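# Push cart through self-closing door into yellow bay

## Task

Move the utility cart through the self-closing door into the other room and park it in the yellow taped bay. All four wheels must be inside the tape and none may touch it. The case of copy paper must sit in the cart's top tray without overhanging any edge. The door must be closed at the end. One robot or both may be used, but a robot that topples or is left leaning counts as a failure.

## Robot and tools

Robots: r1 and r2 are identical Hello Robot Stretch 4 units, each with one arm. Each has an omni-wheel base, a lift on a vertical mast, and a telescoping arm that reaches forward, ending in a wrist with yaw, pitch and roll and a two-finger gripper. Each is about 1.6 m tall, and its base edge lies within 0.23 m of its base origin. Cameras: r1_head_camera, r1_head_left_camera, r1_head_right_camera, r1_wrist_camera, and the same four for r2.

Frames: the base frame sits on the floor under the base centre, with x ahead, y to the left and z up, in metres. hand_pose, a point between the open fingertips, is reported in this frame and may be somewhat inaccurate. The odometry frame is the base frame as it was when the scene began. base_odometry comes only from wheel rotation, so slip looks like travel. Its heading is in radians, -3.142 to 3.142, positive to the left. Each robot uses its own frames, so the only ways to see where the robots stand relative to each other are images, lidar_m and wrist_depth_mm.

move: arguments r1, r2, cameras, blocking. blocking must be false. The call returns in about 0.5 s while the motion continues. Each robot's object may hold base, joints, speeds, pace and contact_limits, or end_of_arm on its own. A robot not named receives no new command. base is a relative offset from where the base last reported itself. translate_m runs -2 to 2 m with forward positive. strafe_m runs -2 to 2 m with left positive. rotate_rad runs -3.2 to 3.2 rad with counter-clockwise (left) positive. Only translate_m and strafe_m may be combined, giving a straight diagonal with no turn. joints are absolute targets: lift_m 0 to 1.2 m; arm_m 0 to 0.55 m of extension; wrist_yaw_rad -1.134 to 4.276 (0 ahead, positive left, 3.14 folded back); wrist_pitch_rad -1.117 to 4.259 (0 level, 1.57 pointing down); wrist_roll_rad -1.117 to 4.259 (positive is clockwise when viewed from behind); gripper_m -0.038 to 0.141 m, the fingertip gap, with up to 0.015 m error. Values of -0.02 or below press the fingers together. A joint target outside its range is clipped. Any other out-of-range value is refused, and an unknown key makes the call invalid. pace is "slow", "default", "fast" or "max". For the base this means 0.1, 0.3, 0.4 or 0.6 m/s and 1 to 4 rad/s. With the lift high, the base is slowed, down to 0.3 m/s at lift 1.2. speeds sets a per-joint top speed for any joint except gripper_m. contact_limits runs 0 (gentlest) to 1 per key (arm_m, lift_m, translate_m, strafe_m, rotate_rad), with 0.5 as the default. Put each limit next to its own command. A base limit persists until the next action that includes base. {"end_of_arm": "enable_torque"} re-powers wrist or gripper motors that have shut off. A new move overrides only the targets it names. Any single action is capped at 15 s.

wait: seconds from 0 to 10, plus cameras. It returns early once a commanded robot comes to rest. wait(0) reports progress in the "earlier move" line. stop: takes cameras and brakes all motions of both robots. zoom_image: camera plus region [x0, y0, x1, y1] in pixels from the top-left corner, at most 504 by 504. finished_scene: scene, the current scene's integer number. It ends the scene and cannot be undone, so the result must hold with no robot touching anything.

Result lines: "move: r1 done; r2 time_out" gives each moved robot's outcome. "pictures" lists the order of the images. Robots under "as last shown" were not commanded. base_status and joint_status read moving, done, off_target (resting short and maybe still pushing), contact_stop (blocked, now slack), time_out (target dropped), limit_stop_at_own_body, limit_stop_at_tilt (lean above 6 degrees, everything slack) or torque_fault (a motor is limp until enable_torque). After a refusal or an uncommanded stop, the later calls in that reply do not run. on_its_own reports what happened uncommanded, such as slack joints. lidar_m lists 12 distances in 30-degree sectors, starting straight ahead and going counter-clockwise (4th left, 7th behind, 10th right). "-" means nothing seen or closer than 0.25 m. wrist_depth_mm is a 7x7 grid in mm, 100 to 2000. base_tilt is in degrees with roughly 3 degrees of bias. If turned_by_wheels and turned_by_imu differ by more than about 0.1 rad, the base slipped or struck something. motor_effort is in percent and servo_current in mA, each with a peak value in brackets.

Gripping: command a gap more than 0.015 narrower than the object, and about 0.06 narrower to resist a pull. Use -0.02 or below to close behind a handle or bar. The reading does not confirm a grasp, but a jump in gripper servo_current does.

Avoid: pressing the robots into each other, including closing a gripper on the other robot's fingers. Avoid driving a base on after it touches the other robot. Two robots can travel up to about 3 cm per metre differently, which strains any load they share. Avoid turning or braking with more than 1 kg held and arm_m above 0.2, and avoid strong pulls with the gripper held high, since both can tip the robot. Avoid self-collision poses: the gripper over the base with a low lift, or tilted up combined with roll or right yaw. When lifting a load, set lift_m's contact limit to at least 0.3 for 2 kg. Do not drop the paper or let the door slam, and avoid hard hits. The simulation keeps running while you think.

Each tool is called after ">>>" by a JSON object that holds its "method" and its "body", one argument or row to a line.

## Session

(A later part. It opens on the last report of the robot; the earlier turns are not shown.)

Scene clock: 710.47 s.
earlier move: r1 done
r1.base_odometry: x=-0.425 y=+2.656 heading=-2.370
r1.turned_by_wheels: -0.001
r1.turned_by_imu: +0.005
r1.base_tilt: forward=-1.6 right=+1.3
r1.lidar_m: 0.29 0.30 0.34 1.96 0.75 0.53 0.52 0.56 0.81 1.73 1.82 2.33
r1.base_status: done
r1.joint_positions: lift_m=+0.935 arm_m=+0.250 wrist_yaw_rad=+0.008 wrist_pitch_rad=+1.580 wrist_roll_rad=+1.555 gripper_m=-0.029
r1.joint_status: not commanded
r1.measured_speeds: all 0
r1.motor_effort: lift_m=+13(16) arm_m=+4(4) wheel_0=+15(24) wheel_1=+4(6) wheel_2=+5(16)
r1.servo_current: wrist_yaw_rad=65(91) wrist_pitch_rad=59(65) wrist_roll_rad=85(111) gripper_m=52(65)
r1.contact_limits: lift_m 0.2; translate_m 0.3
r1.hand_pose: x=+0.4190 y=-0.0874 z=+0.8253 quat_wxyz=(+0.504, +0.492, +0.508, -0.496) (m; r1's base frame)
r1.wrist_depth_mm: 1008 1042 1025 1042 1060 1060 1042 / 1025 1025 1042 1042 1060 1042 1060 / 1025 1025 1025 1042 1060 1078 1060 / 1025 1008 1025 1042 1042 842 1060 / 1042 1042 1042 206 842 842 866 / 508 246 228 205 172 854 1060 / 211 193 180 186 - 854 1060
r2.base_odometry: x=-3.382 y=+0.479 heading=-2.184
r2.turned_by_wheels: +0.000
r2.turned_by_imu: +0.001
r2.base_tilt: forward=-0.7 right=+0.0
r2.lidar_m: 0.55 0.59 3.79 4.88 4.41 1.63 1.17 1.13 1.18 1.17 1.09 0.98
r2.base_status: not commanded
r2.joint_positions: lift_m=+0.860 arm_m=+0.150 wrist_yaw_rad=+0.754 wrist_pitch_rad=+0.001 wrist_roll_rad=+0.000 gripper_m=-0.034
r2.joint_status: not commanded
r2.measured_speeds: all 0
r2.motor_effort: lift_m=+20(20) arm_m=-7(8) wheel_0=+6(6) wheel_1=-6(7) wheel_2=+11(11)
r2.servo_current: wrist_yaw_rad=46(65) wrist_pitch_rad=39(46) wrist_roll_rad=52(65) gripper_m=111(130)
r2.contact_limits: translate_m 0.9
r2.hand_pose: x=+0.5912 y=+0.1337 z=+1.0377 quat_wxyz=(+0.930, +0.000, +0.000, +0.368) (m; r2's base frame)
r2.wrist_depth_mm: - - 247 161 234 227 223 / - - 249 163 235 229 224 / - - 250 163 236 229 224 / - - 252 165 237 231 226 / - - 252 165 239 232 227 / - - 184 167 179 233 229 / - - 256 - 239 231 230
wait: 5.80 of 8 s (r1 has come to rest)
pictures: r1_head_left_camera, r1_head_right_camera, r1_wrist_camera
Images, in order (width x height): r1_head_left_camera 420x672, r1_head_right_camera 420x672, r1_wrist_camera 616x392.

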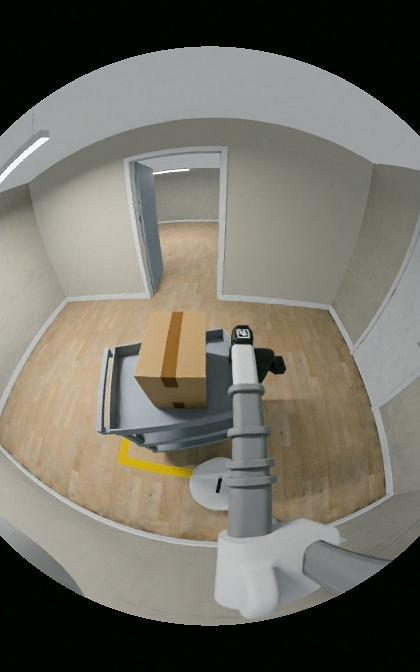

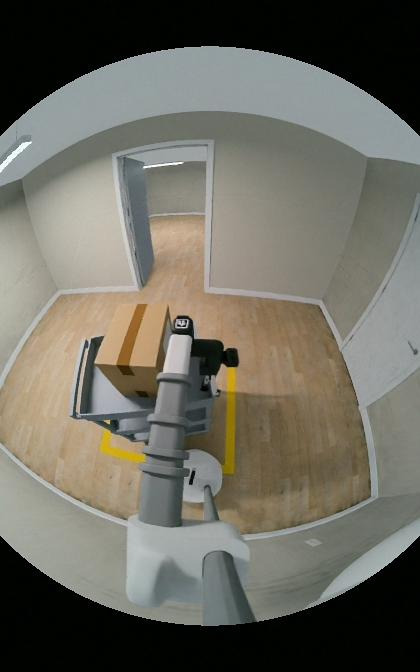

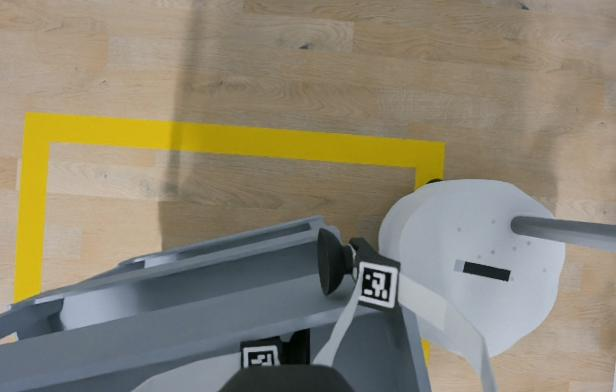

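>>> {"method": "move", "body": {
  "blocking": false,
  "r1": {"joints":{"gripper_m":0.05}},
  "r2": {"base":{"translate_m":0.1,"strafe_m":0.085},"pace":"slow","contact_limits":{"translate_m":0.9,"strafe_m":0.9}},
  "cameras": []
}}

>>> {"method": "wait", "body": {
  "seconds": 2,
  "cameras": ["r2_head_camera"]
}}

>>> {"method": "move", "body": {
  "blocking": false,
  "r1": {"joints":{"lift_m":1.1},"pace":"slow"},
  "r2": {"base":{"translate_m":0.235,"strafe_m":0.19},"pace":"slow","contact_limits":{"translate_m":0.9,"strafe_m":0.9}},
  "cameras": []
}}

>>> {"method": "wait", "body": {
  "seconds": 4,
  "cameras": ["r1_head_left_camera","r1_head_right_camera","r2_head_camera"]
}}

r2: "contact_limits": translate_m and strafe_m are given together and make one move, which takes one limit: state it under one of them only
Scene clock: 733.10 s.
r1.base_odometry: x=-0.425 y=+2.656 heading=-2.370
r1.turned_by_wheels: +0.000
r1.turned_by_imu: +0.000
r1.base_tilt: forward=-1.6 right=+1.2
r1.lidar_m: 0.30 0.28 0.35 1.94 0.77 0.54 0.52 0.56 0.81 1.74 1.80 2.32
r1.base_status: done
r1.joint_positions: lift_m=+0.935 arm_m=+0.250 wrist_yaw_rad=+0.008 wrist_pitch_rad=+1.580 wrist_roll_rad=+1.555 gripper_m=-0.029
r1.joint_status: not commanded
r1.measured_speeds: all 0
r1.motor_effort: lift_m=+13(16) arm_m=+4(4) wheel_0=+15(24) wheel_1=+4(6) wheel_2=+5(16)
r1.servo_current: wrist_yaw_rad=59(91) wrist_pitch_rad=59(65) wrist_roll_rad=98(111) gripper_m=46(65)
r1.contact_limits: lift_m 0.2; translate_m 0.3
r1.hand_pose: x=+0.4190 y=-0.0874 z=+0.8253 quat_wxyz=(+0.504, +0.492, +0.508, -0.496) (m; r1's base frame)
r1.wrist_depth_mm: 1008 1025 1025 1060 1042 1060 1042 / 1008 1042 1025 1042 1060 1060 1060 / 1025 1042 1025 1025 1042 1042 1060 / 1008 1025 1025 1042 1060 842 1060 / 1025 1025 1042 206 831 854 866 / 508 245 227 205 171 831 1078 / 212 193 180 186 - 866 1078
r2.base_odometry: x=-3.382 y=+0.479 heading=-2.184
r2.turned_by_wheels: +0.000
r2.turned_by_imu: +0.000
r2.base_tilt: forward=-0.6 right=+0.0
r2.lidar_m: 0.55 0.58 3.76 4.88 4.38 1.63 1.18 1.12 1.18 1.18 1.09 0.94
r2.base_status: not commanded
r2.joint_positions: lift_m=+0.860 arm_m=+0.150 wrist_yaw_rad=+0.754 wrist_pitch_rad=+0.001 wrist_roll_rad=+0.000 gripper_m=-0.034
r2.joint_status: not commanded
r2.measured_speeds: all 0
r2.motor_effort: lift_m=+20(20) arm_m=-7(8) wheel_0=+5(6) wheel_1=-6(7) wheel_2=+11(11)
r2.servo_current: wrist_yaw_rad=39(65) wrist_pitch_rad=39(46) wrist_roll_rad=39(65) gripper_m=117(130)
r2.contact_limits: translate_m 0.9
r2.hand_pose: x=+0.5912 y=+0.1337 z=+1.0377 quat_wxyz=(+0.930, +0.000, +0.000, +0.368) (m; r2's base frame)
r2.wrist_depth_mm: - - 246 161 234 228 222 / - - 249 163 234 229 224 / - - 251 163 236 229 224 / - - 251 164 237 231 226 / - - 255 166 239 232 227 / - - 184 166 179 234 229 / - - 256 - 239 231 230
pictures: none

not run: a call was refused earlier in this reply.

not run: a call was refused earlier in this reply.

not run: a call was refused earlier in this reply.

>>> {"method": "move", "body": {
  "blocking": false,
  "r1": {"joints":{"gripper_m":0.05}},
  "r2": {"base":{"translate_m":0.071,"strafe_m":0.109},"pace":"slow","contact_limits":{"translate_m":0.9}},
  "cameras": []
}}

>>> {"method": "wait", "body": {
  "seconds": 3,
  "cameras": ["r2_head_camera","r2_head_left_camera","r1_wrist_camera"]
}}

Scene clock: 739.37 s.
move: r1 moving; r2 moving
r1.base_odometry: x=-0.425 y=+2.656 heading=-2.370
r1.turned_by_wheels: +0.000
r1.turned_by_imu: +0.000
r1.base_tilt: forward=-1.6 right=+1.2
r1.lidar_m: 0.29 0.30 0.38 1.99 0.75 0.53 0.52 0.56 0.81 1.75 1.81 2.34
r1.base_status: not commanded
r1.joint_positions: lift_m=+0.936 arm_m=+0.250 wrist_yaw_rad=+0.008 wrist_pitch_rad=+1.581 wrist_roll_rad=+1.555 gripper_m=-0.004
r1.joint_status: gripper_m moving
r1.measured_speeds: translate_m=+0.000 strafe_m=+0.000 rotate_rad=+0.000 lift_m=+0.001 arm_m=+0.000 wrist_yaw_rad=+0.000 wrist_pitch_rad=+0.011 wrist_roll_rad=+0.000
r1.motor_effort: lift_m=+10(13) arm_m=+4(4) wheel_0=+15(15) wheel_1=+4(5) wheel_2=+5(5)
r1.servo_current: wrist_yaw_rad=52(65) wrist_pitch_rad=65(65) wrist_roll_rad=85(98) gripper_m=78(78)
r1.contact_limits: lift_m 0.2; translate_m 0.3
r1.hand_pose: x=+0.4185 y=-0.0874 z=+0.8256 quat_wxyz=(+0.503, +0.491, +0.509, -0.497) (m; r1's base frame)
r1.wrist_depth_mm: 1025 1025 1060 1025 1078 1060 1078 / 1042 1042 1042 1060 1060 1060 1078 / 1025 1042 1025 1042 1078 1042 1060 / 1042 1025 1060 1025 1042 866 1060 / 1025 1025 1042 201 208 842 866 / 504 246 228 210 178 854 1078 / 213 204 180 169 - 842 1060
r2.base_odometry: x=-3.378 y=+0.468 heading=-2.184
r2.turned_by_wheels: +0.000
r2.turned_by_imu: +0.000
r2.base_tilt: forward=-0.7 right=+0.0
r2.lidar_m: 0.53 0.59 3.76 4.88 4.47 1.64 1.19 1.14 1.17 1.15 1.10 0.97
r2.base_status: translate_m moving; strafe_m moving
r2.joint_positions: lift_m=+0.860 arm_m=+0.150 wrist_yaw_rad=+0.753 wrist_pitch_rad=+0.001 wrist_roll_rad=+0.000 gripper_m=-0.035
r2.joint_status: not commanded
r2.measured_speeds: translate_m=+0.027 strafe_m=+0.041 rotate_rad=-0.001 lift_m=+0.000 arm_m=+0.000 wrist_yaw_rad=-0.002 wrist_pitch_rad=+0.000 wrist_roll_rad=+0.000
r2.motor_effort: lift_m=+20(20) arm_m=-7(7) wheel_0=-3(8) wheel_1=+7(8) wheel_2=-6(9)
r2.servo_current: wrist_yaw_rad=52(59) wrist_pitch_rad=39(39) wrist_roll_rad=39(59) gripper_m=117(117)
r2.contact_limits: translate_m 0.9
r2.hand_pose: x=+0.5913 y=+0.1334 z=+1.0377 quat_wxyz=(+0.930, +0.000, +0.000, +0.368) (m; r2's base frame)
r2.wrist_depth_mm: - - 247 161 235 228 223 / - - 248 163 235 228 223 / - - 250 163 236 229 224 / - - 251 165 238 231 227 / - - 253 165 240 233 227 / - - 185 165 179 233 230 / - - 256 - 240 233 230
pictures: none
No camera images: "cameras" was empty.

Scene clock: 740.40 s.
earlier move: r1 done; r2 moving
r1.base_odometry: x=-0.425 y=+2.656 heading=-2.370
r1.turned_by_wheels: +0.000
r1.turned_by_imu: +0.000
r1.base_tilt: forward=-1.6 right=+1.2
r1.lidar_m: 0.30 0.30 0.36 1.98 0.75 0.55 0.52 0.55 0.80 1.74 1.82 2.31
r1.base_status: not commanded
r1.joint_positions: lift_m=+0.936 arm_m=+0.250 wrist_yaw_rad=+0.008 wrist_pitch_rad=+1.583 wrist_roll_rad=+1.555 gripper_m=+0.050
r1.joint_status: all done
r1.measured_speeds: all 0
r1.motor_effort: lift_m=+8(13) arm_m=+4(4) wheel_0=+15(16) wheel_1=+5(5) wheel_2=+5(5)
r1.servo_current: wrist_yaw_rad=52(85) wrist_pitch_rad=72(78) wrist_roll_rad=85(98) gripper_m=39(98)
r1.contact_limits: lift_m 0.2; translate_m 0.3
r1.hand_pose: x=+0.4179 y=-0.0874 z=+0.8257 quat_wxyz=(+0.503, +0.491, +0.509, -0.497) (m; r1's base frame)
r1.wrist_depth_mm: 1025 1042 1025 1042 1042 1060 1098 / 1025 1025 1060 1060 1060 1060 1060 / 1025 1042 1042 1042 1060 1060 1078 / 1025 1025 1025 1042 1078 854 1060 / 1042 1025 1042 205 831 842 854 / 504 242 226 211 179 842 1078 / 207 202 178 189 - 854 1078
r2.base_odometry: x=-3.345 y=+0.386 heading=-2.186
r2.turned_by_wheels: -0.002
r2.turned_by_imu: -0.002
r2.base_tilt: forward=-0.6 right=+0.1
r2.lidar_m: 0.55 0.59 3.69 4.84 4.67 1.76 1.27 1.20 1.27 1.19 1.13 0.88
r2.base_status: translate_m moving; strafe_m moving
r2.joint_positions: lift_m=+0.860 arm_m=+0.150 wrist_yaw_rad=+0.739 wrist_pitch_rad=+0.001 wrist_roll_rad=+0.000 gripper_m=-0.035
r2.joint_status: not commanded
r2.measured_speeds: translate_m=+0.042 strafe_m=+0.066 rotate_rad=-0.004 lift_m=+0.000 arm_m=+0.000 wrist_yaw_rad=-0.015 wrist_pitch_rad=+0.000 wrist_roll_rad=+0.000
r2.motor_effort: lift_m=+20(20) arm_m=-7(8) wheel_0=-12(17) wheel_1=-3(8) wheel_2=-6(9)
r2.servo_current: wrist_yaw_rad=72(72) wrist_pitch_rad=39(46) wrist_roll_rad=52(59) gripper_m=124(124)
r2.contact_limits: translate_m 0.9
r2.hand_pose: x=+0.5932 y=+0.1296 z=+1.0377 quat_wxyz=(+0.933, +0.000, +0.000, +0.361) (m; r2's base frame)
r2.wrist_depth_mm: - - - 160 229 223 216 / - - - 164 230 224 218 / - - - 161 231 226 219 / - - - 162 233 228 221 / - - - 163 235 228 223 / - - 254 165 176 227 223 / - - 255 - 236 230 224
wait: 1.03 of 3 s (r1 has come to rest)
pictures: r1_wrist_camera, r2_head_camera, r2_head_left_camera
Images, in order (width x height): r1_wrist_camera 616x392, r2_head_camera 420x560, r2_head_left_camera 420x672.

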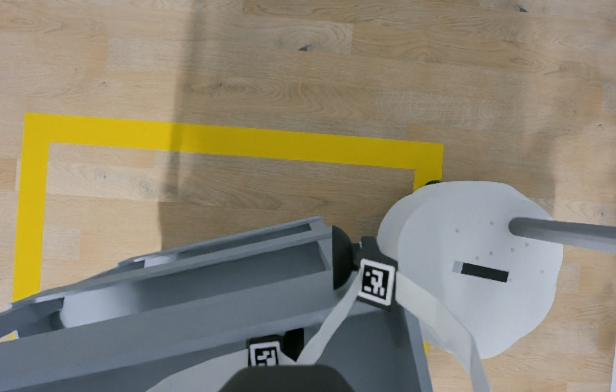

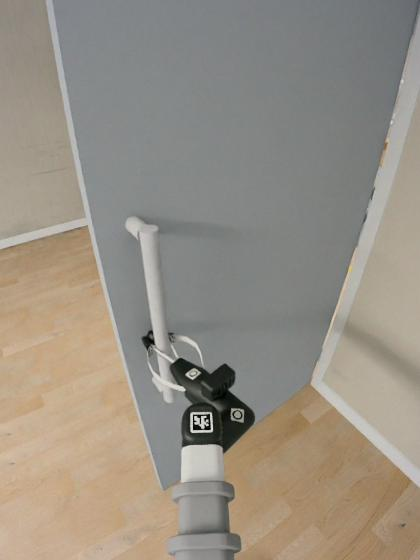

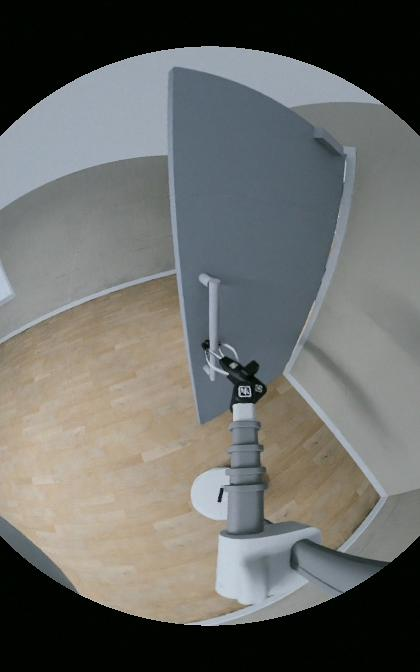

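>>> {"method": "move", "body": {
  "blocking": false,
  "r1": {"joints":{"lift_m":1.1},"pace":"slow"},
  "r2": {"base":{"translate_m":0.17,"strafe_m":0.25},"pace":"slow","contact_limits":{"translate_m":0.9}},
  "cameras": []
}}

>>> {"method": "wait", "body": {
  "seconds": 3,
  "cameras": []
}}

>>> {"method": "wait", "body": {
  "seconds": 4,
  "cameras": ["r1_head_left_camera","r1_head_right_camera","r1_wrist_camera","r2_head_camera","r2_head_left_camera"]
}}

Scene clock: 746.20 s.
earlier move: r2 done
move: r1 moving; r2 moving
r1.base_odometry: x=-0.425 y=+2.656 heading=-2.370
r1.turned_by_wheels: +0.000
r1.turned_by_imu: -0.001
r1.base_tilt: forward=-1.6 right=+1.2
r1.lidar_m: 0.29 0.30 0.36 1.95 0.77 0.55 0.51 0.55 0.80 1.74 1.79 2.34
r1.base_status: not commanded
r1.joint_positions: lift_m=+0.959 arm_m=+0.250 wrist_yaw_rad=+0.008 wrist_pitch_rad=+1.584 wrist_roll_rad=+1.555 gripper_m=+0.050
r1.joint_status: lift_m moving
r1.measured_speeds: translate_m=+0.000 strafe_m=-0.001 rotate_rad=-0.002 lift_m=+0.098 arm_m=+0.000 wrist_yaw_rad=+0.000 wrist_pitch_rad=+0.000 wrist_roll_rad=+0.000
r1.motor_effort: lift_m=+32(32) arm_m=+4(4) wheel_0=+12(15) wheel_1=+5(5) wheel_2=+4(5)
r1.servo_current: wrist_yaw_rad=65(85) wrist_pitch_rad=72(85) wrist_roll_rad=85(104) gripper_m=46(46)
r1.contact_limits: translate_m 0.3
r1.hand_pose: x=+0.4178 y=-0.0874 z=+0.8490 quat_wxyz=(+0.503, +0.491, +0.509, -0.497) (m; r1's base frame)
r1.wrist_depth_mm: 1008 1042 1042 1025 1060 1078 1078 / 1025 1042 1060 1060 1078 1060 1078 / 1042 1042 1042 1078 1078 1078 1078 / 1025 1042 1060 1078 1060 878 1118 / 1025 1025 - 273 866 854 866 / 508 247 233 210 185 878 1098 / 217 264 182 192 133 1078 1118
r2.base_odometry: x=-3.330 y=+0.347 heading=-2.189
r2.turned_by_wheels: -0.004
r2.turned_by_imu: -0.004
r2.base_tilt: forward=-0.7 right=+0.1
r2.lidar_m: 0.55 0.61 3.61 4.83 4.65 1.84 1.31 1.23 1.30 1.20 1.14 0.87
r2.base_status: translate_m moving; strafe_m moving
r2.joint_positions: lift_m=+0.860 arm_m=+0.150 wrist_yaw_rad=+0.732 wrist_pitch_rad=+0.001 wrist_roll_rad=+0.000 gripper_m=-0.035
r2.joint_status: not commanded
r2.measured_speeds: translate_m=+0.028 strafe_m=+0.041 rotate_rad=-0.003 lift_m=+0.000 arm_m=+0.000 wrist_yaw_rad=-0.009 wrist_pitch_rad=+0.000 wrist_roll_rad=+0.000
r2.motor_effort: lift_m=+20(20) arm_m=-7(8) wheel_0=-19(25) wheel_1=-2(5) wheel_2=-10(11)
r2.servo_current: wrist_yaw_rad=98(117) wrist_pitch_rad=39(46) wrist_roll_rad=46(59) gripper_m=104(111)
r2.contact_limits: translate_m 0.9
r2.hand_pose: x=+0.5941 y=+0.1277 z=+1.0377 quat_wxyz=(+0.934, +0.000, +0.000, +0.358) (m; r2's base frame)
r2.wrist_depth_mm: - - - 161 229 220 214 / - - - 163 228 223 216 / - - - 242 229 224 216 / - - - 166 230 225 218 / - - - 167 232 227 220 / - - - 170 172 224 221 / - - 144 - 235 229 221
pictures: none
No camera images: "cameras" was empty.

Scene clock: 747.83 s.
earlier move: r1 done; r2 moving
r1.base_odometry: x=-0.425 y=+2.656 heading=-2.372
r1.turned_by_wheels: -0.001
r1.turned_by_imu: -0.002
r1.base_tilt: forward=-1.6 right=+1.3
r1.lidar_m: 0.28 0.29 0.34 1.99 0.77 0.52 0.51 0.54 0.81 1.72 1.79 2.31
r1.base_status: not commanded
r1.joint_positions: lift_m=+1.100 arm_m=+0.250 wrist_yaw_rad=+0.002 wrist_pitch_rad=+1.572 wrist_roll_rad=+1.568 gripper_m=+0.050
r1.joint_status: all done
r1.measured_speeds: all 0
r1.motor_effort: lift_m=+24(36) arm_m=+4(4) wheel_0=+1(15) wheel_1=+1(5) wheel_2=+0(5)
r1.servo_current: wrist_yaw_rad=59(85) wrist_pitch_rad=46(85) wrist_roll_rad=59(104) gripper_m=33(52)
r1.contact_limits: translate_m 0.3
r1.hand_pose: x=+0.4208 y=-0.0874 z=+0.9893 quat_wxyz=(+0.501, +0.498, +0.502, -0.499) (m; r1's base frame)
r1.wrist_depth_mm: 1182 1182 1205 1182 1205 1205 1229 / 1182 1205 1205 1205 1205 1205 1182 / 1182 1182 1182 1182 1205 1205 1205 / 1205 1182 1160 1229 1229 991 1182 / 1182 1205 1205 410 991 991 1205 / 1205 413 195 421 190 991 1205 / 415 415 413 143 357 1205 1205
r2.base_odometry: x=-3.278 y=+0.205 heading=-2.190
r2.turned_by_wheels: -0.001
r2.turned_by_imu: -0.120
r2.base_tilt: forward=-0.6 right=+0.1
r2.lidar_m: 0.54 0.61 3.36 4.16 4.56 2.40 1.57 1.42 1.43 1.35 1.24 0.84
r2.base_status: translate_m moving; strafe_m moving
r2.joint_positions: lift_m=+0.860 arm_m=+0.150 wrist_yaw_rad=+0.725 wrist_pitch_rad=+0.001 wrist_roll_rad=+0.000 gripper_m=-0.035
r2.joint_status: not commanded
r2.measured_speeds: translate_m=+0.057 strafe_m=+0.085 rotate_rad=-0.009 lift_m=+0.000 arm_m=+0.000 wrist_yaw_rad=+0.000 wrist_pitch_rad=+0.000 wrist_roll_rad=+0.000
r2.motor_effort: lift_m=+20(20) arm_m=-10(10) wheel_0=-29(33) wheel_1=-2(8) wheel_2=-10(15)
r2.servo_current: wrist_yaw_rad=150(169) wrist_pitch_rad=39(46) wrist_roll_rad=46(59) gripper_m=104(111)
r2.contact_limits: translate_m 0.9
r2.hand_pose: x=+0.5951 y=+0.1258 z=+1.0377 quat_wxyz=(+0.935, +0.000, +0.000, +0.355) (m; r2's base frame)
r2.wrist_depth_mm: - - - 238 225 219 212 / - - - 239 225 220 213 / - - - 241 228 222 214 / - - - 243 228 224 216 / - - - 206 229 223 217 / - - - 181 170 223 218 / - - 157 - 233 227 -
wait: 1.63 of 3 s (r1 has come to rest)
pictures: none
No camera images: "cameras" was empty.

Scene clock: 750.03 s.
earlier move: r2 done
r1.base_odometry: x=-0.425 y=+2.656 heading=-2.372
r1.turned_by_wheels: +0.000
r1.turned_by_imu: +0.000
r1.base_tilt: forward=-1.6 right=+1.3
r1.lidar_m: 0.30 0.28 0.33 1.99 0.74 0.55 0.52 0.56 0.79 1.75 1.77 2.31
r1.base_status: not commanded
r1.joint_positions: lift_m=+1.100 arm_m=+0.250 wrist_yaw_rad=+0.002 wrist_pitch_rad=+1.572 wrist_roll_rad=+1.568 gripper_m=+0.050
r1.joint_status: all done
r1.measured_speeds: all 0
r1.motor_effort: lift_m=+24(36) arm_m=+4(4) wheel_0=+1(15) wheel_1=+0(5) wheel_2=+0(5)
r1.servo_current: wrist_yaw_rad=46(85) wrist_pitch_rad=39(85) wrist_roll_rad=39(104) gripper_m=39(52)
r1.contact_limits: translate_m 0.3
r1.hand_pose: x=+0.4208 y=-0.0874 z=+0.9893 quat_wxyz=(+0.501, +0.498, +0.502, -0.499) (m; r1's base frame)
r1.wrist_depth_mm: 1182 1205 1205 1205 1255 1205 1229 / 1182 1205 1205 1205 1229 1205 1182 / 1205 1205 1182 1205 1205 1205 1205 / 1205 1205 1229 1182 1229 991 1182 / 1205 1205 1205 415 1008 991 1205 / 1205 413 195 418 190 991 1205 / 415 415 418 143 359 1229 1229
r2.base_odometry: x=-3.230 y=+0.075 heading=-2.190
r2.turned_by_wheels: +0.001
r2.turned_by_imu: -0.160
r2.base_tilt: forward=-0.6 right=+0.1
r2.lidar_m: 0.56 0.60 3.10 3.60 4.53 3.45 1.91 1.62 1.60 1.55 1.26 0.87
r2.base_status: done
r2.joint_positions: lift_m=+0.860 arm_m=+0.151 wrist_yaw_rad=+0.725 wrist_pitch_rad=+0.001 wrist_roll_rad=+0.000 gripper_m=-0.035
r2.joint_status: not commanded
r2.measured_speeds: all 0
r2.on_its_own: wrist_yaw_rad is at rest, and its servo_current (143 mA) is outside its rest range (0 to 104 mA)
r2.motor_effort: lift_m=+20(20) arm_m=-13(13) wheel_0=-22(33) wheel_1=-7(9) wheel_2=-7(15)
r2.servo_current: wrist_yaw_rad=143(169) wrist_pitch_rad=33(46) wrist_roll_rad=65(65) gripper_m=98(111)
r2.contact_limits: translate_m 0.9
r2.hand_pose: x=+0.5952 y=+0.1258 z=+1.0377 quat_wxyz=(+0.935, +0.000, +0.000, +0.355) (m; r2's base frame)
r2.wrist_depth_mm: - - - 160 227 220 214 / - - - 162 229 222 215 / - - - 241 229 223 217 / - - - 165 230 225 217 / - - - 167 231 226 219 / - - - 180 173 224 220 / - - 159 - 235 229 221
wait: 2.20 of 4 s (r2 has come to rest)
pictures: r1_head_left_camera, r1_head_right_camera, r1_wrist_camera, r2_head_camera, r2_head_left_camera
Images, in order (width x height): r1_head_left_camera 420x672, r1_head_right_camera 420x672, r1_wrist_camera 616x392, r2_head_camera 420x560, r2_head_left_camera 420x672.

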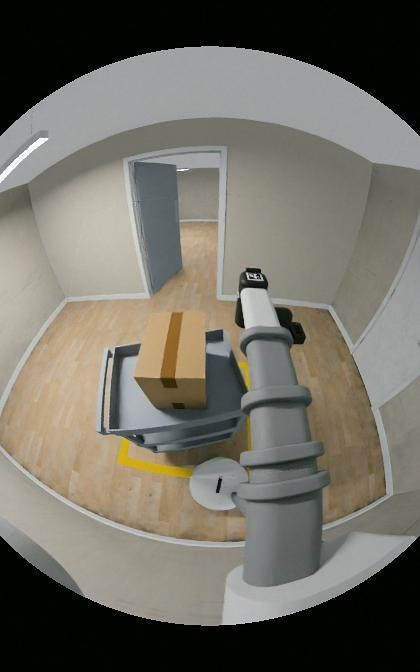

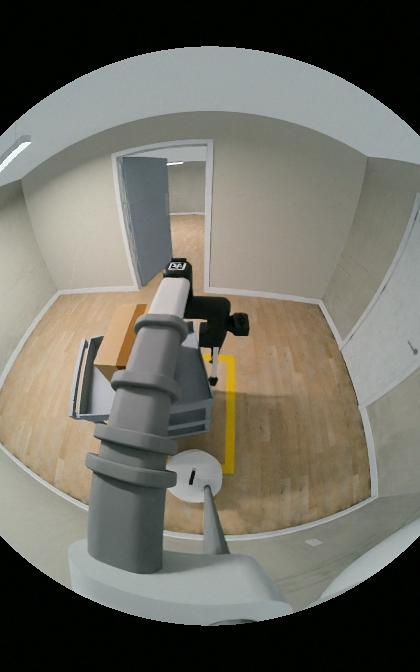

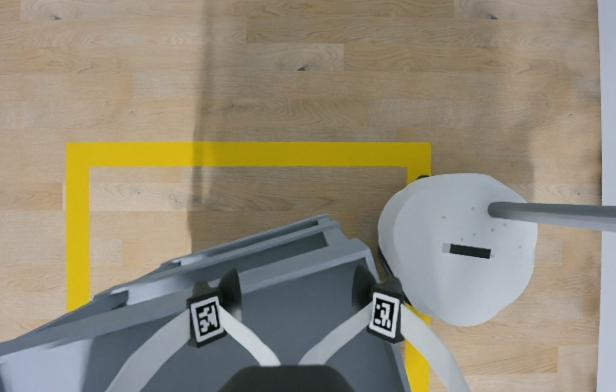

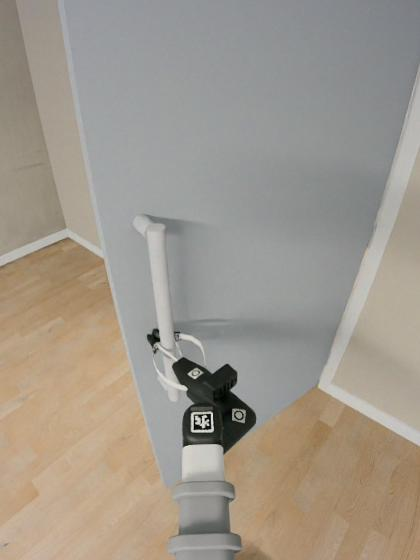

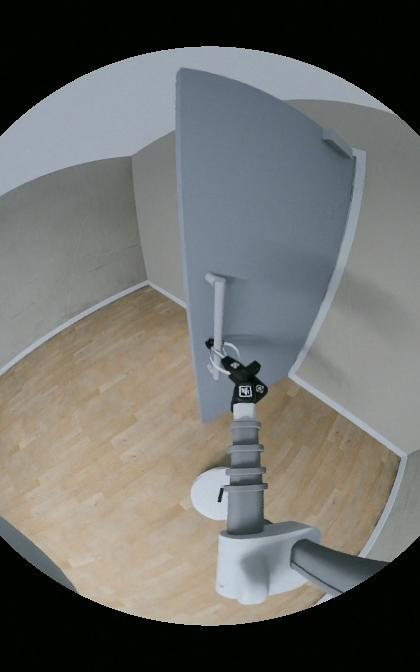

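>>> {"method": "move", "body": {
  "blocking": false,
  "r2": {"base":{"translate_m":0.19,"strafe_m":0.28},"pace":"slow","contact_limits":{"translate_m":0.9}},
  "cameras": []
}}

>>> {"method": "wait", "body": {
  "seconds": 5,
  "cameras": ["r1_head_left_camera","r2_head_left_camera"]
}}

>>> {"method": "zoom_image", "body": {
  "camera": "r1_head_left_camera",
  "region": [70, 130, 290, 500]
}}

Scene clock: 755.83 s.
move: r2 moving
r1: as last shown
r1.base_tilt: forward=-1.6 right=+1.2
r1.lidar_m: 0.29 0.30 0.36 1.99 0.74 0.54 0.52 0.56 0.80 1.75 1.80 2.33
r1.motor_effort: lift_m=+24(24) arm_m=+4(4) wheel_0=+1(1) wheel_1=+0(1) wheel_2=+0(0)
r1.servo_current: wrist_yaw_rad=39(52) wrist_pitch_rad=39(46) wrist_roll_rad=26(65) gripper_m=46(52)
r1.contact_limits: translate_m 0.3
r1.wrist_depth_mm: 1182 1205 1205 1182 1205 1229 1205 / 1182 1205 1205 1205 1205 1205 1205 / 1229 1205 1182 1229 1205 1229 1205 / 1182 1205 1229 1229 1229 991 1182 / 1229 1182 1205 413 1008 976 1229 / 1205 407 195 415 190 991 1229 / 415 415 418 143 357 1205 1205
r2.base_odometry: x=-3.226 y=+0.063 heading=-2.192
r2.turned_by_wheels: -0.003
r2.turned_by_imu: -0.003
r2.base_tilt: forward=-0.6 right=+0.1
r2.lidar_m: 0.56 0.62 3.13 3.55 4.52 3.52 1.93 1.61 1.60 1.52 1.29 0.86
r2.base_status: translate_m moving; strafe_m moving
r2.joint_positions: lift_m=+0.860 arm_m=+0.151 wrist_yaw_rad=+0.725 wrist_pitch_rad=+0.001 wrist_roll_rad=+0.000 gripper_m=-0.035
r2.joint_status: not commanded
r2.measured_speeds: translate_m=+0.028 strafe_m=+0.041 rotate_rad=-0.003 lift_m=+0.000 arm_m=+0.000 wrist_yaw_rad=+0.000 wrist_pitch_rad=+0.000 wrist_roll_rad=+0.000
r2.motor_effort: lift_m=+20(20) arm_m=-12(13) wheel_0=-23(26) wheel_1=-3(7) wheel_2=-9(11)
r2.servo_current: wrist_yaw_rad=169(169) wrist_pitch_rad=46(46) wrist_roll_rad=52(59) gripper_m=98(104)
r2.contact_limits: translate_m 0.9
r2.hand_pose: x=+0.5952 y=+0.1258 z=+1.0377 quat_wxyz=(+0.935, +0.000, +0.000, +0.355) (m; r2's base frame)
r2.wrist_depth_mm: - - - 160 227 220 213 / - - - 163 228 221 214 / - - - 165 228 224 216 / - - - 166 229 224 217 / - - - 168 231 224 219 / - - - 179 172 224 220 / - - 254 - 235 228 221
pictures: none
No camera images: "cameras" was empty.

Scene clock: 760.00 s.
earlier move: r2 done
r1.base_odometry: x=-0.425 y=+2.656 heading=-2.372
r1.turned_by_wheels: +0.000
r1.turned_by_imu: +0.000
r1.base_tilt: forward=-1.6 right=+1.3
r1.lidar_m: 0.31 0.28 0.36 1.99 0.75 0.56 0.50 0.55 0.81 1.74 1.80 2.32
r1.base_status: not commanded
r1.joint_positions: lift_m=+1.100 arm_m=+0.250 wrist_yaw_rad=+0.002 wrist_pitch_rad=+1.572 wrist_roll_rad=+1.568 gripper_m=+0.050
r1.joint_status: not commanded
r1.measured_speeds: all 0
r1.motor_effort: lift_m=+24(24) arm_m=+4(4) wheel_0=+1(2) wheel_1=+0(1) wheel_2=+0(0)
r1.servo_current: wrist_yaw_rad=52(78) wrist_pitch_rad=39(52) wrist_roll_rad=46(78) gripper_m=46(52)
r1.contact_limits: translate_m 0.3
r1.hand_pose: x=+0.4208 y=-0.0874 z=+0.9893 quat_wxyz=(+0.501, +0.498, +0.502, -0.499) (m; r1's base frame)
r1.wrist_depth_mm: 1229 1205 1205 1205 1205 1229 1229 / 1182 1205 1182 1182 1205 1182 1205 / 1205 1182 1182 1205 1229 1205 1229 / 1229 1205 1205 1182 1182 991 1229 / 1205 1229 1229 413 991 976 1229 / 1182 413 195 418 190 991 1205 / 415 415 415 143 357 1205 1229
r2.base_odometry: x=-3.114 y=-0.243 heading=-2.192
r2.turned_by_wheels: +0.001
r2.turned_by_imu: -0.333
r2.base_tilt: forward=-0.6 right=+0.1
r2.lidar_m: 0.55 0.57 2.67 2.72 3.42 4.50 3.42 2.23 2.04 2.08 1.40 0.87
r2.base_status: done
r2.joint_positions: lift_m=+0.860 arm_m=+0.151 wrist_yaw_rad=+0.725 wrist_pitch_rad=+0.001 wrist_roll_rad=+0.000 gripper_m=-0.035
r2.joint_status: not commanded
r2.measured_speeds: all 0
r2.on_its_own: wrist_yaw_rad is at rest, and its servo_current (150 mA) is outside its rest range (0 to 104 mA)
r2.motor_effort: lift_m=+20(20) arm_m=-15(15) wheel_0=-18(31) wheel_1=-5(10) wheel_2=-3(14)
r2.servo_current: wrist_yaw_rad=150(169) wrist_pitch_rad=46(46) wrist_roll_rad=52(65) gripper_m=104(104)
r2.contact_limits: translate_m 0.9
r2.hand_pose: x=+0.5953 y=+0.1258 z=+1.0377 quat_wxyz=(+0.935, +0.000, +0.000, +0.355) (m; r2's base frame)
r2.wrist_depth_mm: - - - 160 227 220 213 / - - - 161 228 221 215 / - - - 163 230 224 216 / - - - 164 229 224 217 / - - - 165 233 225 218 / - - - 167 175 224 220 / - - 144 - 235 229 221
wait: 4.17 of 5 s (r2 has come to rest)
pictures: r1_head_left_camera, r2_head_left_camera
Images, in order (width x height): r1_head_left_camera 420x672, r2_head_left_camera 420x672.

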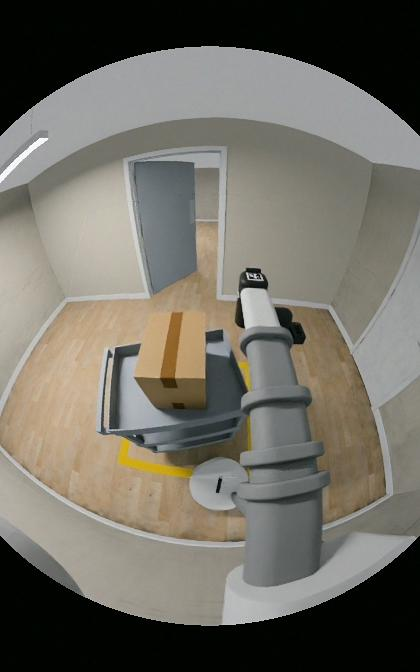

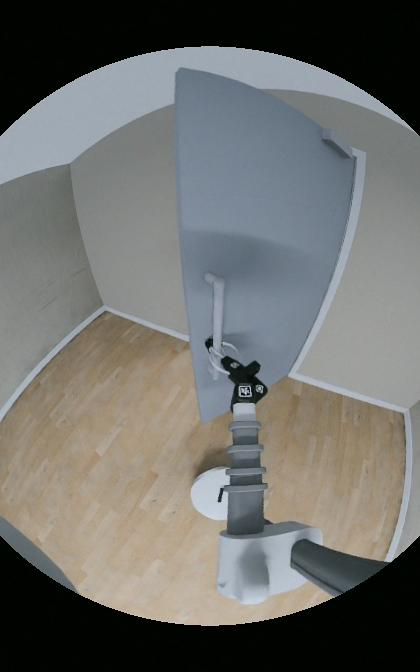

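Scaled by 1.362 from the camera's 420x672 image, which has a finer 600x960 frame.

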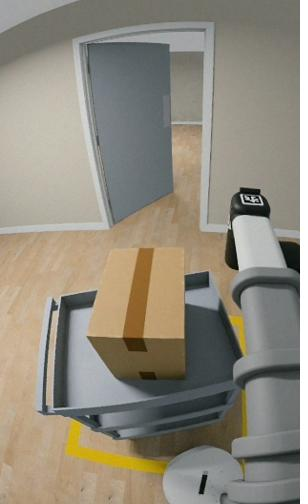

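>>> {"method": "move", "body": {
  "blocking": false,
  "r2": {"base":{"translate_m":0.19,"strafe_m":0.28},"pace":"slow","contact_limits":{"translate_m":0.9}},
  "cameras": []
}}

>>> {"method": "wait", "body": {
  "seconds": 5,
  "cameras": ["r1_head_left_camera","r2_head_left_camera"]
}}

>>> {"method": "move", "body": {
  "blocking": false,
  "r2": {"base":{"translate_m":0.14,"strafe_m":0.21},"pace":"slow","contact_limits":{"translate_m":0.9}},
  "cameras": []
}}

>>> {"method": "wait", "body": {
  "seconds": 5,
  "cameras": ["r1_head_left_camera","r2_head_left_camera"]
}}

Scene clock: 765.67 s.
move: r2 moving
r1: as last shown
r1.base_tilt: forward=-1.6 right=+1.2
r1.lidar_m: 0.29 0.30 0.35 1.97 0.75 0.53 0.51 0.56 0.80 1.73 1.79 2.33
r1.motor_effort: lift_m=+24(24) arm_m=+4(4) wheel_0=+1(1) wheel_1=+0(1) wheel_2=+0(0)
r1.servo_current: wrist_yaw_rad=59(65) wrist_pitch_rad=39(52) wrist_roll_rad=52(52) gripper_m=46(46)
r1.contact_limits: translate_m 0.3
r1.wrist_depth_mm: 1205 1205 1182 1229 1205 1205 1229 / 1182 1205 1205 1205 1229 1205 1205 / 1205 1229 1182 1205 1205 1205 1205 / 1182 1205 1205 1205 1205 991 1205 / 1182 1182 1229 413 991 991 1205 / 1205 413 195 415 190 991 1205 / 415 415 415 143 357 1205 1205
r2.base_odometry: x=-3.109 y=-0.254 heading=-2.194
r2.turned_by_wheels: -0.002
r2.turned_by_imu: -0.002
r2.base_tilt: forward=-0.6 right=+0.1
r2.lidar_m: 0.55 0.61 2.66 2.70 3.45 4.50 3.43 2.25 2.05 2.08 1.40 0.86
r2.base_status: translate_m moving; strafe_m moving
r2.joint_positions: lift_m=+0.860 arm_m=+0.151 wrist_yaw_rad=+0.725 wrist_pitch_rad=+0.001 wrist_roll_rad=+0.000 gripper_m=-0.035
r2.joint_status: not commanded
r2.measured_speeds: translate_m=+0.028 strafe_m=+0.040 rotate_rad=-0.002 lift_m=+0.000 arm_m=+0.000 wrist_yaw_rad=+0.000 wrist_pitch_rad=+0.000 wrist_roll_rad=+0.000
r2.motor_effort: lift_m=+20(20) arm_m=-14(15) wheel_0=-23(23) wheel_1=+0(4) wheel_2=-8(8)
r2.servo_current: wrist_yaw_rad=137(156) wrist_pitch_rad=33(46) wrist_roll_rad=52(59) gripper_m=98(104)
r2.contact_limits: translate_m 0.9
r2.hand_pose: x=+0.5953 y=+0.1258 z=+1.0377 quat_wxyz=(+0.935, +0.000, +0.000, +0.355) (m; r2's base frame)
r2.wrist_depth_mm: - - - 160 227 220 213 / - - - 162 229 222 214 / - - - 243 229 223 216 / - - - 165 229 224 217 / - - - 167 232 224 218 / - - - 181 172 224 220 / - - 158 - 234 229 220
pictures: none
No camera images: "cameras" was empty.

Scene clock: 769.83 s.
earlier move: r2 done
r1.base_odometry: x=-0.425 y=+2.656 heading=-2.372
r1.turned_by_wheels: +0.000
r1.turned_by_imu: +0.000
r1.base_tilt: forward=-1.6 right=+1.3
r1.lidar_m: 0.29 0.28 0.35 1.97 0.74 0.55 0.51 0.57 0.81 1.75 1.79 2.32
r1.base_status: not commanded
r1.joint_positions: lift_m=+1.100 arm_m=+0.250 wrist_yaw_rad=+0.002 wrist_pitch_rad=+1.572 wrist_roll_rad=+1.568 gripper_m=+0.050
r1.joint_status: not commanded
r1.measured_speeds: all 0
r1.motor_effort: lift_m=+24(24) arm_m=+4(4) wheel_0=+1(2) wheel_1=+0(1) wheel_2=+0(0)
r1.servo_current: wrist_yaw_rad=52(72) wrist_pitch_rad=39(59) wrist_roll_rad=59(72) gripper_m=39(52)
r1.contact_limits: translate_m 0.3
r1.hand_pose: x=+0.4208 y=-0.0874 z=+0.9893 quat_wxyz=(+0.501, +0.498, +0.502, -0.499) (m; r1's base frame)
r1.wrist_depth_mm: 1182 1182 1182 1205 1205 1205 1229 / 1182 1182 1229 1205 1205 1205 1229 / 1205 1205 1229 1205 1205 1205 1205 / 1205 1182 1205 1205 1229 1008 1205 / 1205 1229 1205 413 1008 1008 1229 / 1182 413 195 415 190 1008 1205 / 415 418 415 143 357 1182 1205
r2.base_odometry: x=-2.998 y=-0.560 heading=-2.193
r2.turned_by_wheels: +0.001
r2.turned_by_imu: -0.336
r2.base_tilt: forward=-0.6 right=+0.1
r2.lidar_m: 0.55 0.63 1.78 2.27 2.38 3.44 - 3.33 2.57 2.47 1.57 0.87
r2.base_status: done
r2.joint_positions: lift_m=+0.860 arm_m=+0.151 wrist_yaw_rad=+0.725 wrist_pitch_rad=+0.001 wrist_roll_rad=+0.000 gripper_m=-0.035
r2.joint_status: not commanded
r2.measured_speeds: all 0
r2.on_its_own: wrist_yaw_rad is at rest, and its servo_current (156 mA) is outside its rest range (0 to 104 mA)
r2.motor_effort: lift_m=+20(20) arm_m=-15(15) wheel_0=-17(31) wheel_1=-4(9) wheel_2=-2(12)
r2.servo_current: wrist_yaw_rad=156(169) wrist_pitch_rad=39(52) wrist_roll_rad=52(59) gripper_m=98(104)
r2.contact_limits: translate_m 0.9
r2.hand_pose: x=+0.5954 y=+0.1258 z=+1.0377 quat_wxyz=(+0.935, +0.000, +0.000, +0.355) (m; r2's base frame)
r2.wrist_depth_mm: - - 248 159 227 220 213 / - - 249 160 229 222 214 / - - 250 163 229 224 216 / - - 252 163 231 224 217 / - - 252 165 234 225 218 / - - 167 166 177 224 219 / - - - - 236 228 220
wait: 4.17 of 5 s (r2 has come to rest)
pictures: r1_head_left_camera, r2_head_left_camera
Images, in order (width x height): r1_head_left_camera 420x672, r2_head_left_camera 420x672.

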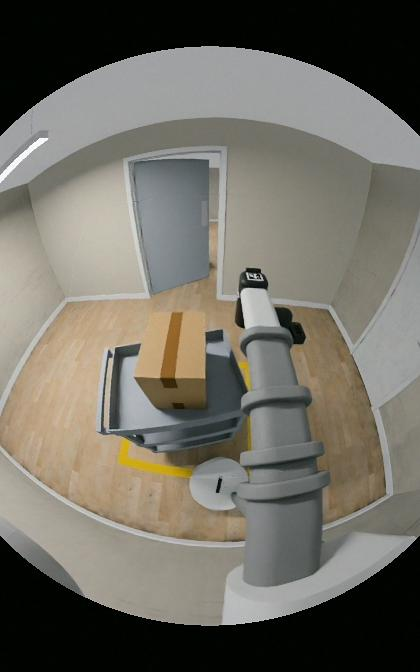

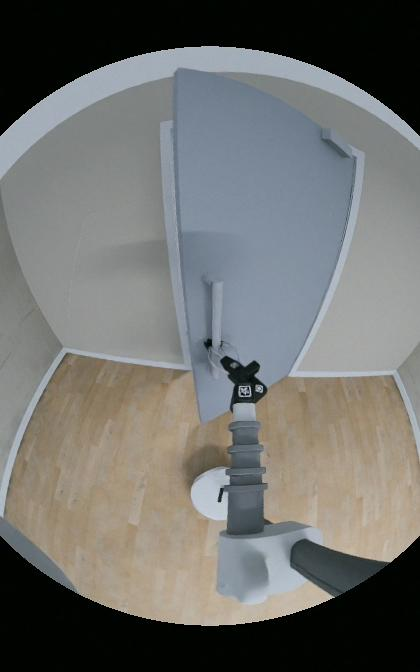

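Scene clock: 770.33 s.
move: r2 moving
r1: as last shown
r1.lidar_m: 0.30 0.29 0.34 1.97 0.74 0.53 0.51 0.57 0.79 1.75 1.79 2.33
r1.motor_effort: lift_m=+24(24) arm_m=+4(4) wheel_0=+1(1) wheel_1=+0(1) wheel_2=+0(0)
r1.servo_current: wrist_yaw_rad=59(59) wrist_pitch_rad=52(52) wrist_roll_rad=52(59) gripper_m=46(46)
r1.contact_limits: translate_m 0.3
r1.wrist_depth_mm: 1205 1205 1182 1205 1205 1205 1182 / 1182 1182 1205 1229 1205 1205 1229 / 1182 1205 1205 1205 1205 1229 1229 / 1160 1229 1205 1205 1205 991 1205 / 1229 1182 1205 410 991 991 1205 / 1182 413 194 415 191 991 1205 / 415 415 415 143 355 1182 1205
r2.base_odometry: x=-2.993 y=-0.572 heading=-2.195
r2.turned_by_wheels: -0.002
r2.turned_by_imu: -0.002
r2.base_tilt: forward=-0.6 right=+0.1
r2.lidar_m: 0.53 0.61 1.73 2.24 2.39 3.39 - 3.36 2.55 2.50 1.55 0.86
r2.base_status: translate_m moving; strafe_m moving
r2.joint_positions: lift_m=+0.860 arm_m=+0.151 wrist_yaw_rad=+0.725 wrist_pitch_rad=+0.001 wrist_roll_rad=+0.000 gripper_m=-0.035
r2.joint_status: not commanded
r2.measured_speeds: translate_m=+0.027 strafe_m=+0.041 rotate_rad=-0.002 lift_m=+0.000 arm_m=+0.000 wrist_yaw_rad=+0.000 wrist_pitch_rad=+0.000 wrist_roll_rad=+0.000
r2.motor_effort: lift_m=+20(20) arm_m=-15(15) wheel_0=-23(23) wheel_1=-1(4) wheel_2=-5(5)
r2.servo_current: wrist_yaw_rad=163(163) wrist_pitch_rad=39(46) wrist_roll_rad=59(59) gripper_m=104(111)
r2.contact_limits: translate_m 0.9
r2.hand_pose: x=+0.5954 y=+0.1258 z=+1.0377 quat_wxyz=(+0.935, +0.000, +0.000, +0.355) (m; r2's base frame)
r2.wrist_depth_mm: - - 247 160 228 220 213 / - - 249 161 229 221 213 / - - 249 163 229 223 216 / - - 252 164 231 224 218 / - - 252 166 232 225 219 / - - 173 167 176 223 219 / - - - - 235 228 220
pictures: none
No camera images: "cameras" was empty.

Scene clock: 773.67 s.
earlier move: r2 done
r1.base_odometry: x=-0.425 y=+2.656 heading=-2.372
r1.turned_by_wheels: +0.000
r1.turned_by_imu: +0.000
r1.base_tilt: forward=-1.6 right=+1.3
r1.lidar_m: 0.29 0.28 0.35 1.97 0.71 0.54 0.52 0.56 0.81 1.75 1.81 2.31
r1.base_status: not commanded
r1.joint_positions: lift_m=+1.100 arm_m=+0.250 wrist_yaw_rad=+0.002 wrist_pitch_rad=+1.572 wrist_roll_rad=+1.568 gripper_m=+0.050
r1.joint_status: not commanded
r1.measured_speeds: all 0
r1.motor_effort: lift_m=+24(24) arm_m=+4(4) wheel_0=+1(2) wheel_1=+1(1) wheel_2=+0(0)
r1.servo_current: wrist_yaw_rad=52(65) wrist_pitch_rad=46(52) wrist_roll_rad=46(72) gripper_m=46(52)
r1.contact_limits: translate_m 0.3
r1.hand_pose: x=+0.4208 y=-0.0874 z=+0.9893 quat_wxyz=(+0.501, +0.498, +0.502, -0.499) (m; r1's base frame)
r1.wrist_depth_mm: 1205 1205 1182 1205 1229 1182 1205 / 1182 1182 1205 1205 1205 1182 1229 / 1205 1205 1205 1205 1205 1229 1205 / 1205 1229 1205 1205 1229 1008 1205 / 1205 1182 1182 410 991 991 1205 / 1182 415 195 415 191 991 1205 / 415 415 415 143 355 1205 1205
r2.base_odometry: x=-2.910 y=-0.797 heading=-2.195
r2.turned_by_wheels: +0.001
r2.turned_by_imu: -0.255
r2.base_tilt: forward=-0.6 right=+0.1
r2.lidar_m: 0.58 0.60 1.15 1.98 2.00 2.38 - 4.90 3.09 2.74 1.76 0.87
r2.base_status: done
r2.joint_positions: lift_m=+0.860 arm_m=+0.151 wrist_yaw_rad=+0.725 wrist_pitch_rad=+0.001 wrist_roll_rad=+0.000 gripper_m=-0.035
r2.joint_status: not commanded
r2.measured_speeds: all 0
r2.on_its_own: wrist_yaw_rad is at rest, and its servo_current (150 mA) is outside its rest range (0 to 104 mA)
r2.motor_effort: lift_m=+20(20) arm_m=-15(16) wheel_0=-14(30) wheel_1=-6(10) wheel_2=+1(10)
r2.servo_current: wrist_yaw_rad=150(169) wrist_pitch_rad=46(46) wrist_roll_rad=39(65) gripper_m=104(111)
r2.contact_limits: translate_m 0.9
r2.hand_pose: x=+0.5954 y=+0.1258 z=+1.0377 quat_wxyz=(+0.935, +0.000, +0.000, +0.355) (m; r2's base frame)
r2.wrist_depth_mm: - - 248 159 227 220 213 / - - 249 160 229 221 216 / - - 251 162 230 224 217 / - - 252 163 232 225 217 / - - 254 164 233 225 219 / - - 168 165 177 224 220 / - 116 - - 236 228 221
wait: 3.33 of 5 s (r2 has come to rest)
pictures: r1_head_left_camera, r2_head_left_camera
Images, in order (width x height): r1_head_left_camera 420x672, r2_head_left_camera 420x672.

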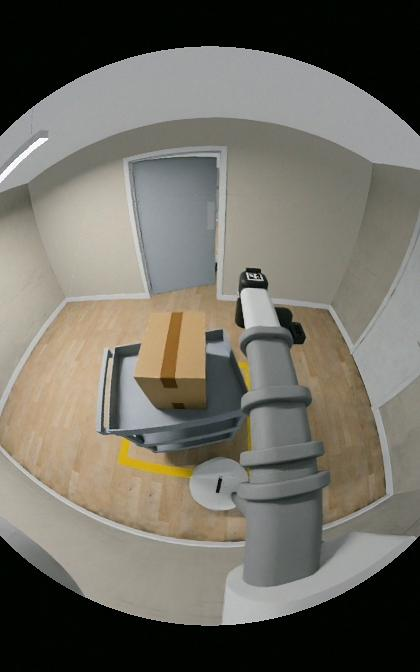

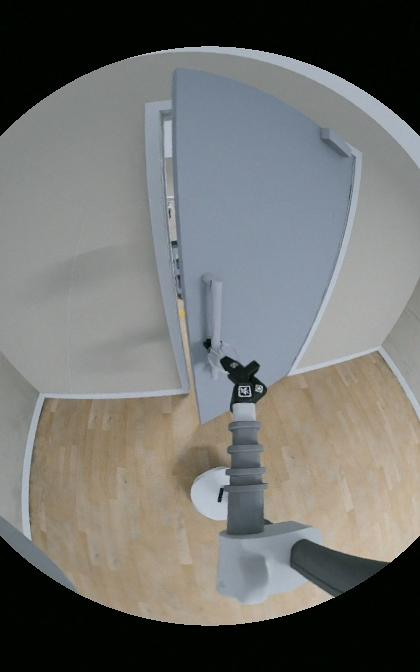

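>>> {"method": "move", "body": {
  "blocking": false,
  "r2": {"base":{"translate_m":0.13,"strafe_m":0.18},"pace":"slow","contact_limits":{"translate_m":0.6}},
  "cameras": []
}}

>>> {"method": "wait", "body": {
  "seconds": 5,
  "cameras": ["r1_head_left_camera","r2_head_left_camera"]
}}

Scene clock: 779.50 s.
move: r2 moving
r1: as last shown
r1.lidar_m: 0.29 0.27 0.35 1.97 0.77 0.54 0.52 0.55 0.80 1.75 1.81 2.33
r1.motor_effort: lift_m=+24(24) arm_m=+4(4) wheel_0=+1(1) wheel_1=+0(1) wheel_2=+0(0)
r1.servo_current: wrist_yaw_rad=59(65) wrist_pitch_rad=39(46) wrist_roll_rad=46(72) gripper_m=39(46)
r1.contact_limits: translate_m 0.3
r1.wrist_depth_mm: 1205 1205 1205 1205 1182 1205 1229 / 1205 1205 1205 1205 1182 1205 1205 / 1182 1182 1205 1182 1205 1205 1205 / 1205 1205 1229 1205 1182 991 1205 / 1205 1182 1205 410 991 976 1205 / 1182 413 194 421 190 976 1205 / 418 418 418 143 355 1182 1205
r2.base_odometry: x=-2.906 y=-0.809 heading=-2.196
r2.turned_by_wheels: -0.002
r2.turned_by_imu: -0.001
r2.base_tilt: forward=-0.6 right=+0.1
r2.lidar_m: 0.54 0.61 1.17 1.96 1.98 2.42 - 4.91 3.13 2.76 1.72 0.85
r2.base_status: translate_m moving; strafe_m moving
r2.joint_positions: lift_m=+0.860 arm_m=+0.151 wrist_yaw_rad=+0.725 wrist_pitch_rad=+0.001 wrist_roll_rad=+0.000 gripper_m=-0.035
r2.joint_status: not commanded
r2.measured_speeds: translate_m=+0.030 strafe_m=+0.040 rotate_rad=+0.001 lift_m=+0.000 arm_m=+0.000 wrist_yaw_rad=+0.000 wrist_pitch_rad=+0.000 wrist_roll_rad=+0.000
r2.motor_effort: lift_m=+20(20) arm_m=-15(15) wheel_0=-18(19) wheel_1=+1(4) wheel_2=-5(5)
r2.servo_current: wrist_yaw_rad=150(169) wrist_pitch_rad=39(46) wrist_roll_rad=52(59) gripper_m=104(111)
r2.contact_limits: translate_m 0.6
r2.hand_pose: x=+0.5954 y=+0.1258 z=+1.0377 quat_wxyz=(+0.935, +0.000, +0.000, +0.355) (m; r2's base frame)
r2.wrist_depth_mm: - - 247 159 228 220 213 / - - 250 161 229 221 214 / - - 250 162 231 223 216 / - - 252 163 231 224 217 / - - 254 165 233 224 219 / - - 167 166 177 224 219 / - - - - 236 229 220
pictures: none
No camera images: "cameras" was empty.

Scene clock: 784.50 s.
earlier move: r2 contact_stop
r1.base_odometry: x=-0.425 y=+2.656 heading=-2.372
r1.turned_by_wheels: +0.000
r1.turned_by_imu: +0.000
r1.base_tilt: forward=-1.6 right=+1.3
r1.lidar_m: 0.30 0.30 0.35 1.97 0.75 0.55 0.52 0.55 0.81 1.73 1.79 2.33
r1.base_status: not commanded
r1.joint_positions: lift_m=+1.100 arm_m=+0.250 wrist_yaw_rad=+0.002 wrist_pitch_rad=+1.572 wrist_roll_rad=+1.568 gripper_m=+0.050
r1.joint_status: not commanded
r1.measured_speeds: all 0
r1.motor_effort: lift_m=+24(24) arm_m=+4(4) wheel_0=+1(2) wheel_1=+1(1) wheel_2=+0(0)
r1.servo_current: wrist_yaw_rad=59(72) wrist_pitch_rad=46(52) wrist_roll_rad=39(72) gripper_m=46(46)
r1.contact_limits: translate_m 0.3
r1.hand_pose: x=+0.4208 y=-0.0874 z=+0.9893 quat_wxyz=(+0.501, +0.498, +0.502, -0.499) (m; r1's base frame)
r1.wrist_depth_mm: 1205 1182 1205 1205 1182 1205 1229 / 1205 1182 1205 1229 1205 1182 1205 / 1205 1229 1182 1182 1182 1205 1229 / 1205 1229 1229 1229 1205 1008 1205 / 1205 1182 1205 413 991 991 1205 / 1205 413 195 415 191 1008 1205 / 415 415 415 143 355 1205 1182
r2.base_odometry: x=-2.871 y=-1.031 heading=-2.239
r2.turned_by_wheels: -0.042
r2.turned_by_imu: -0.155
r2.base_tilt: forward=-0.6 right=+0.0
r2.lidar_m: 0.52 0.61 0.80 1.25 1.82 2.07 3.27 5.08 3.60 2.91 1.77 0.81
r2.base_status: translate_m contact_stop; strafe_m contact_stop
r2.joint_positions: lift_m=+0.860 arm_m=+0.150 wrist_yaw_rad=+0.746 wrist_pitch_rad=+0.001 wrist_roll_rad=+0.000 gripper_m=-0.035
r2.joint_status: not commanded
r2.measured_speeds: translate_m=+0.001 strafe_m=+0.000 rotate_rad=+0.004 lift_m=+0.000 arm_m=+0.000 wrist_yaw_rad=-0.001 wrist_pitch_rad=+0.000 wrist_roll_rad=+0.000
r2.on_its_own: the wheels are slack since a contact_stop
r2.motor_effort: lift_m=+20(20) arm_m=-7(15) wheel_0=+0(33) wheel_1=+0(7) wheel_2=+1(18)
r2.servo_current: wrist_yaw_rad=65(176) wrist_pitch_rad=39(52) wrist_roll_rad=33(65) gripper_m=91(111)
r2.contact_limits: translate_m 0.6
r2.hand_pose: x=+0.5922 y=+0.1315 z=+1.0377 quat_wxyz=(+0.931, +0.000, +0.000, +0.364) (m; r2's base frame)
r2.wrist_depth_mm: - 452 397 163 225 211 202 / - 452 399 163 227 213 - / - 449 402 164 229 214 204 / - 455 407 164 229 215 205 / - 462 410 165 231 216 207 / - 455 263 166 180 214 208 / - 445 379 - 231 211 208
wait: 5.00 s; no rest
pictures: r1_head_left_camera, r2_head_left_camera
Images, in order (width x height): r1_head_left_camera 420x672, r2_head_left_camera 420x672.

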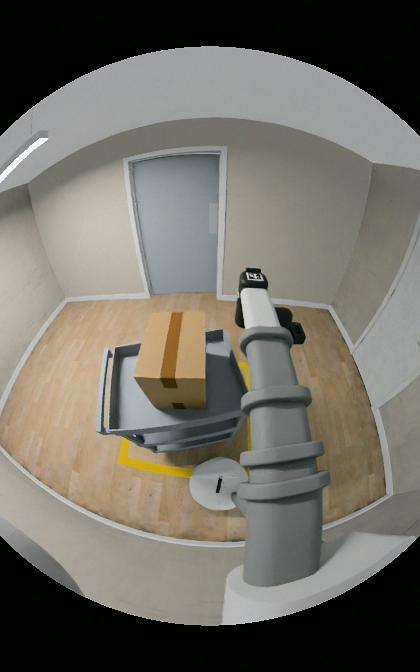

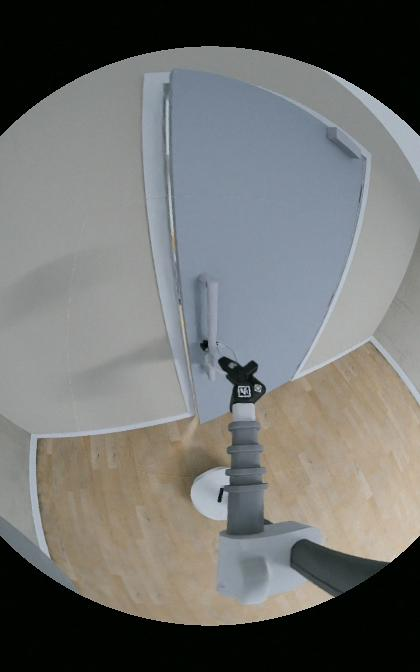

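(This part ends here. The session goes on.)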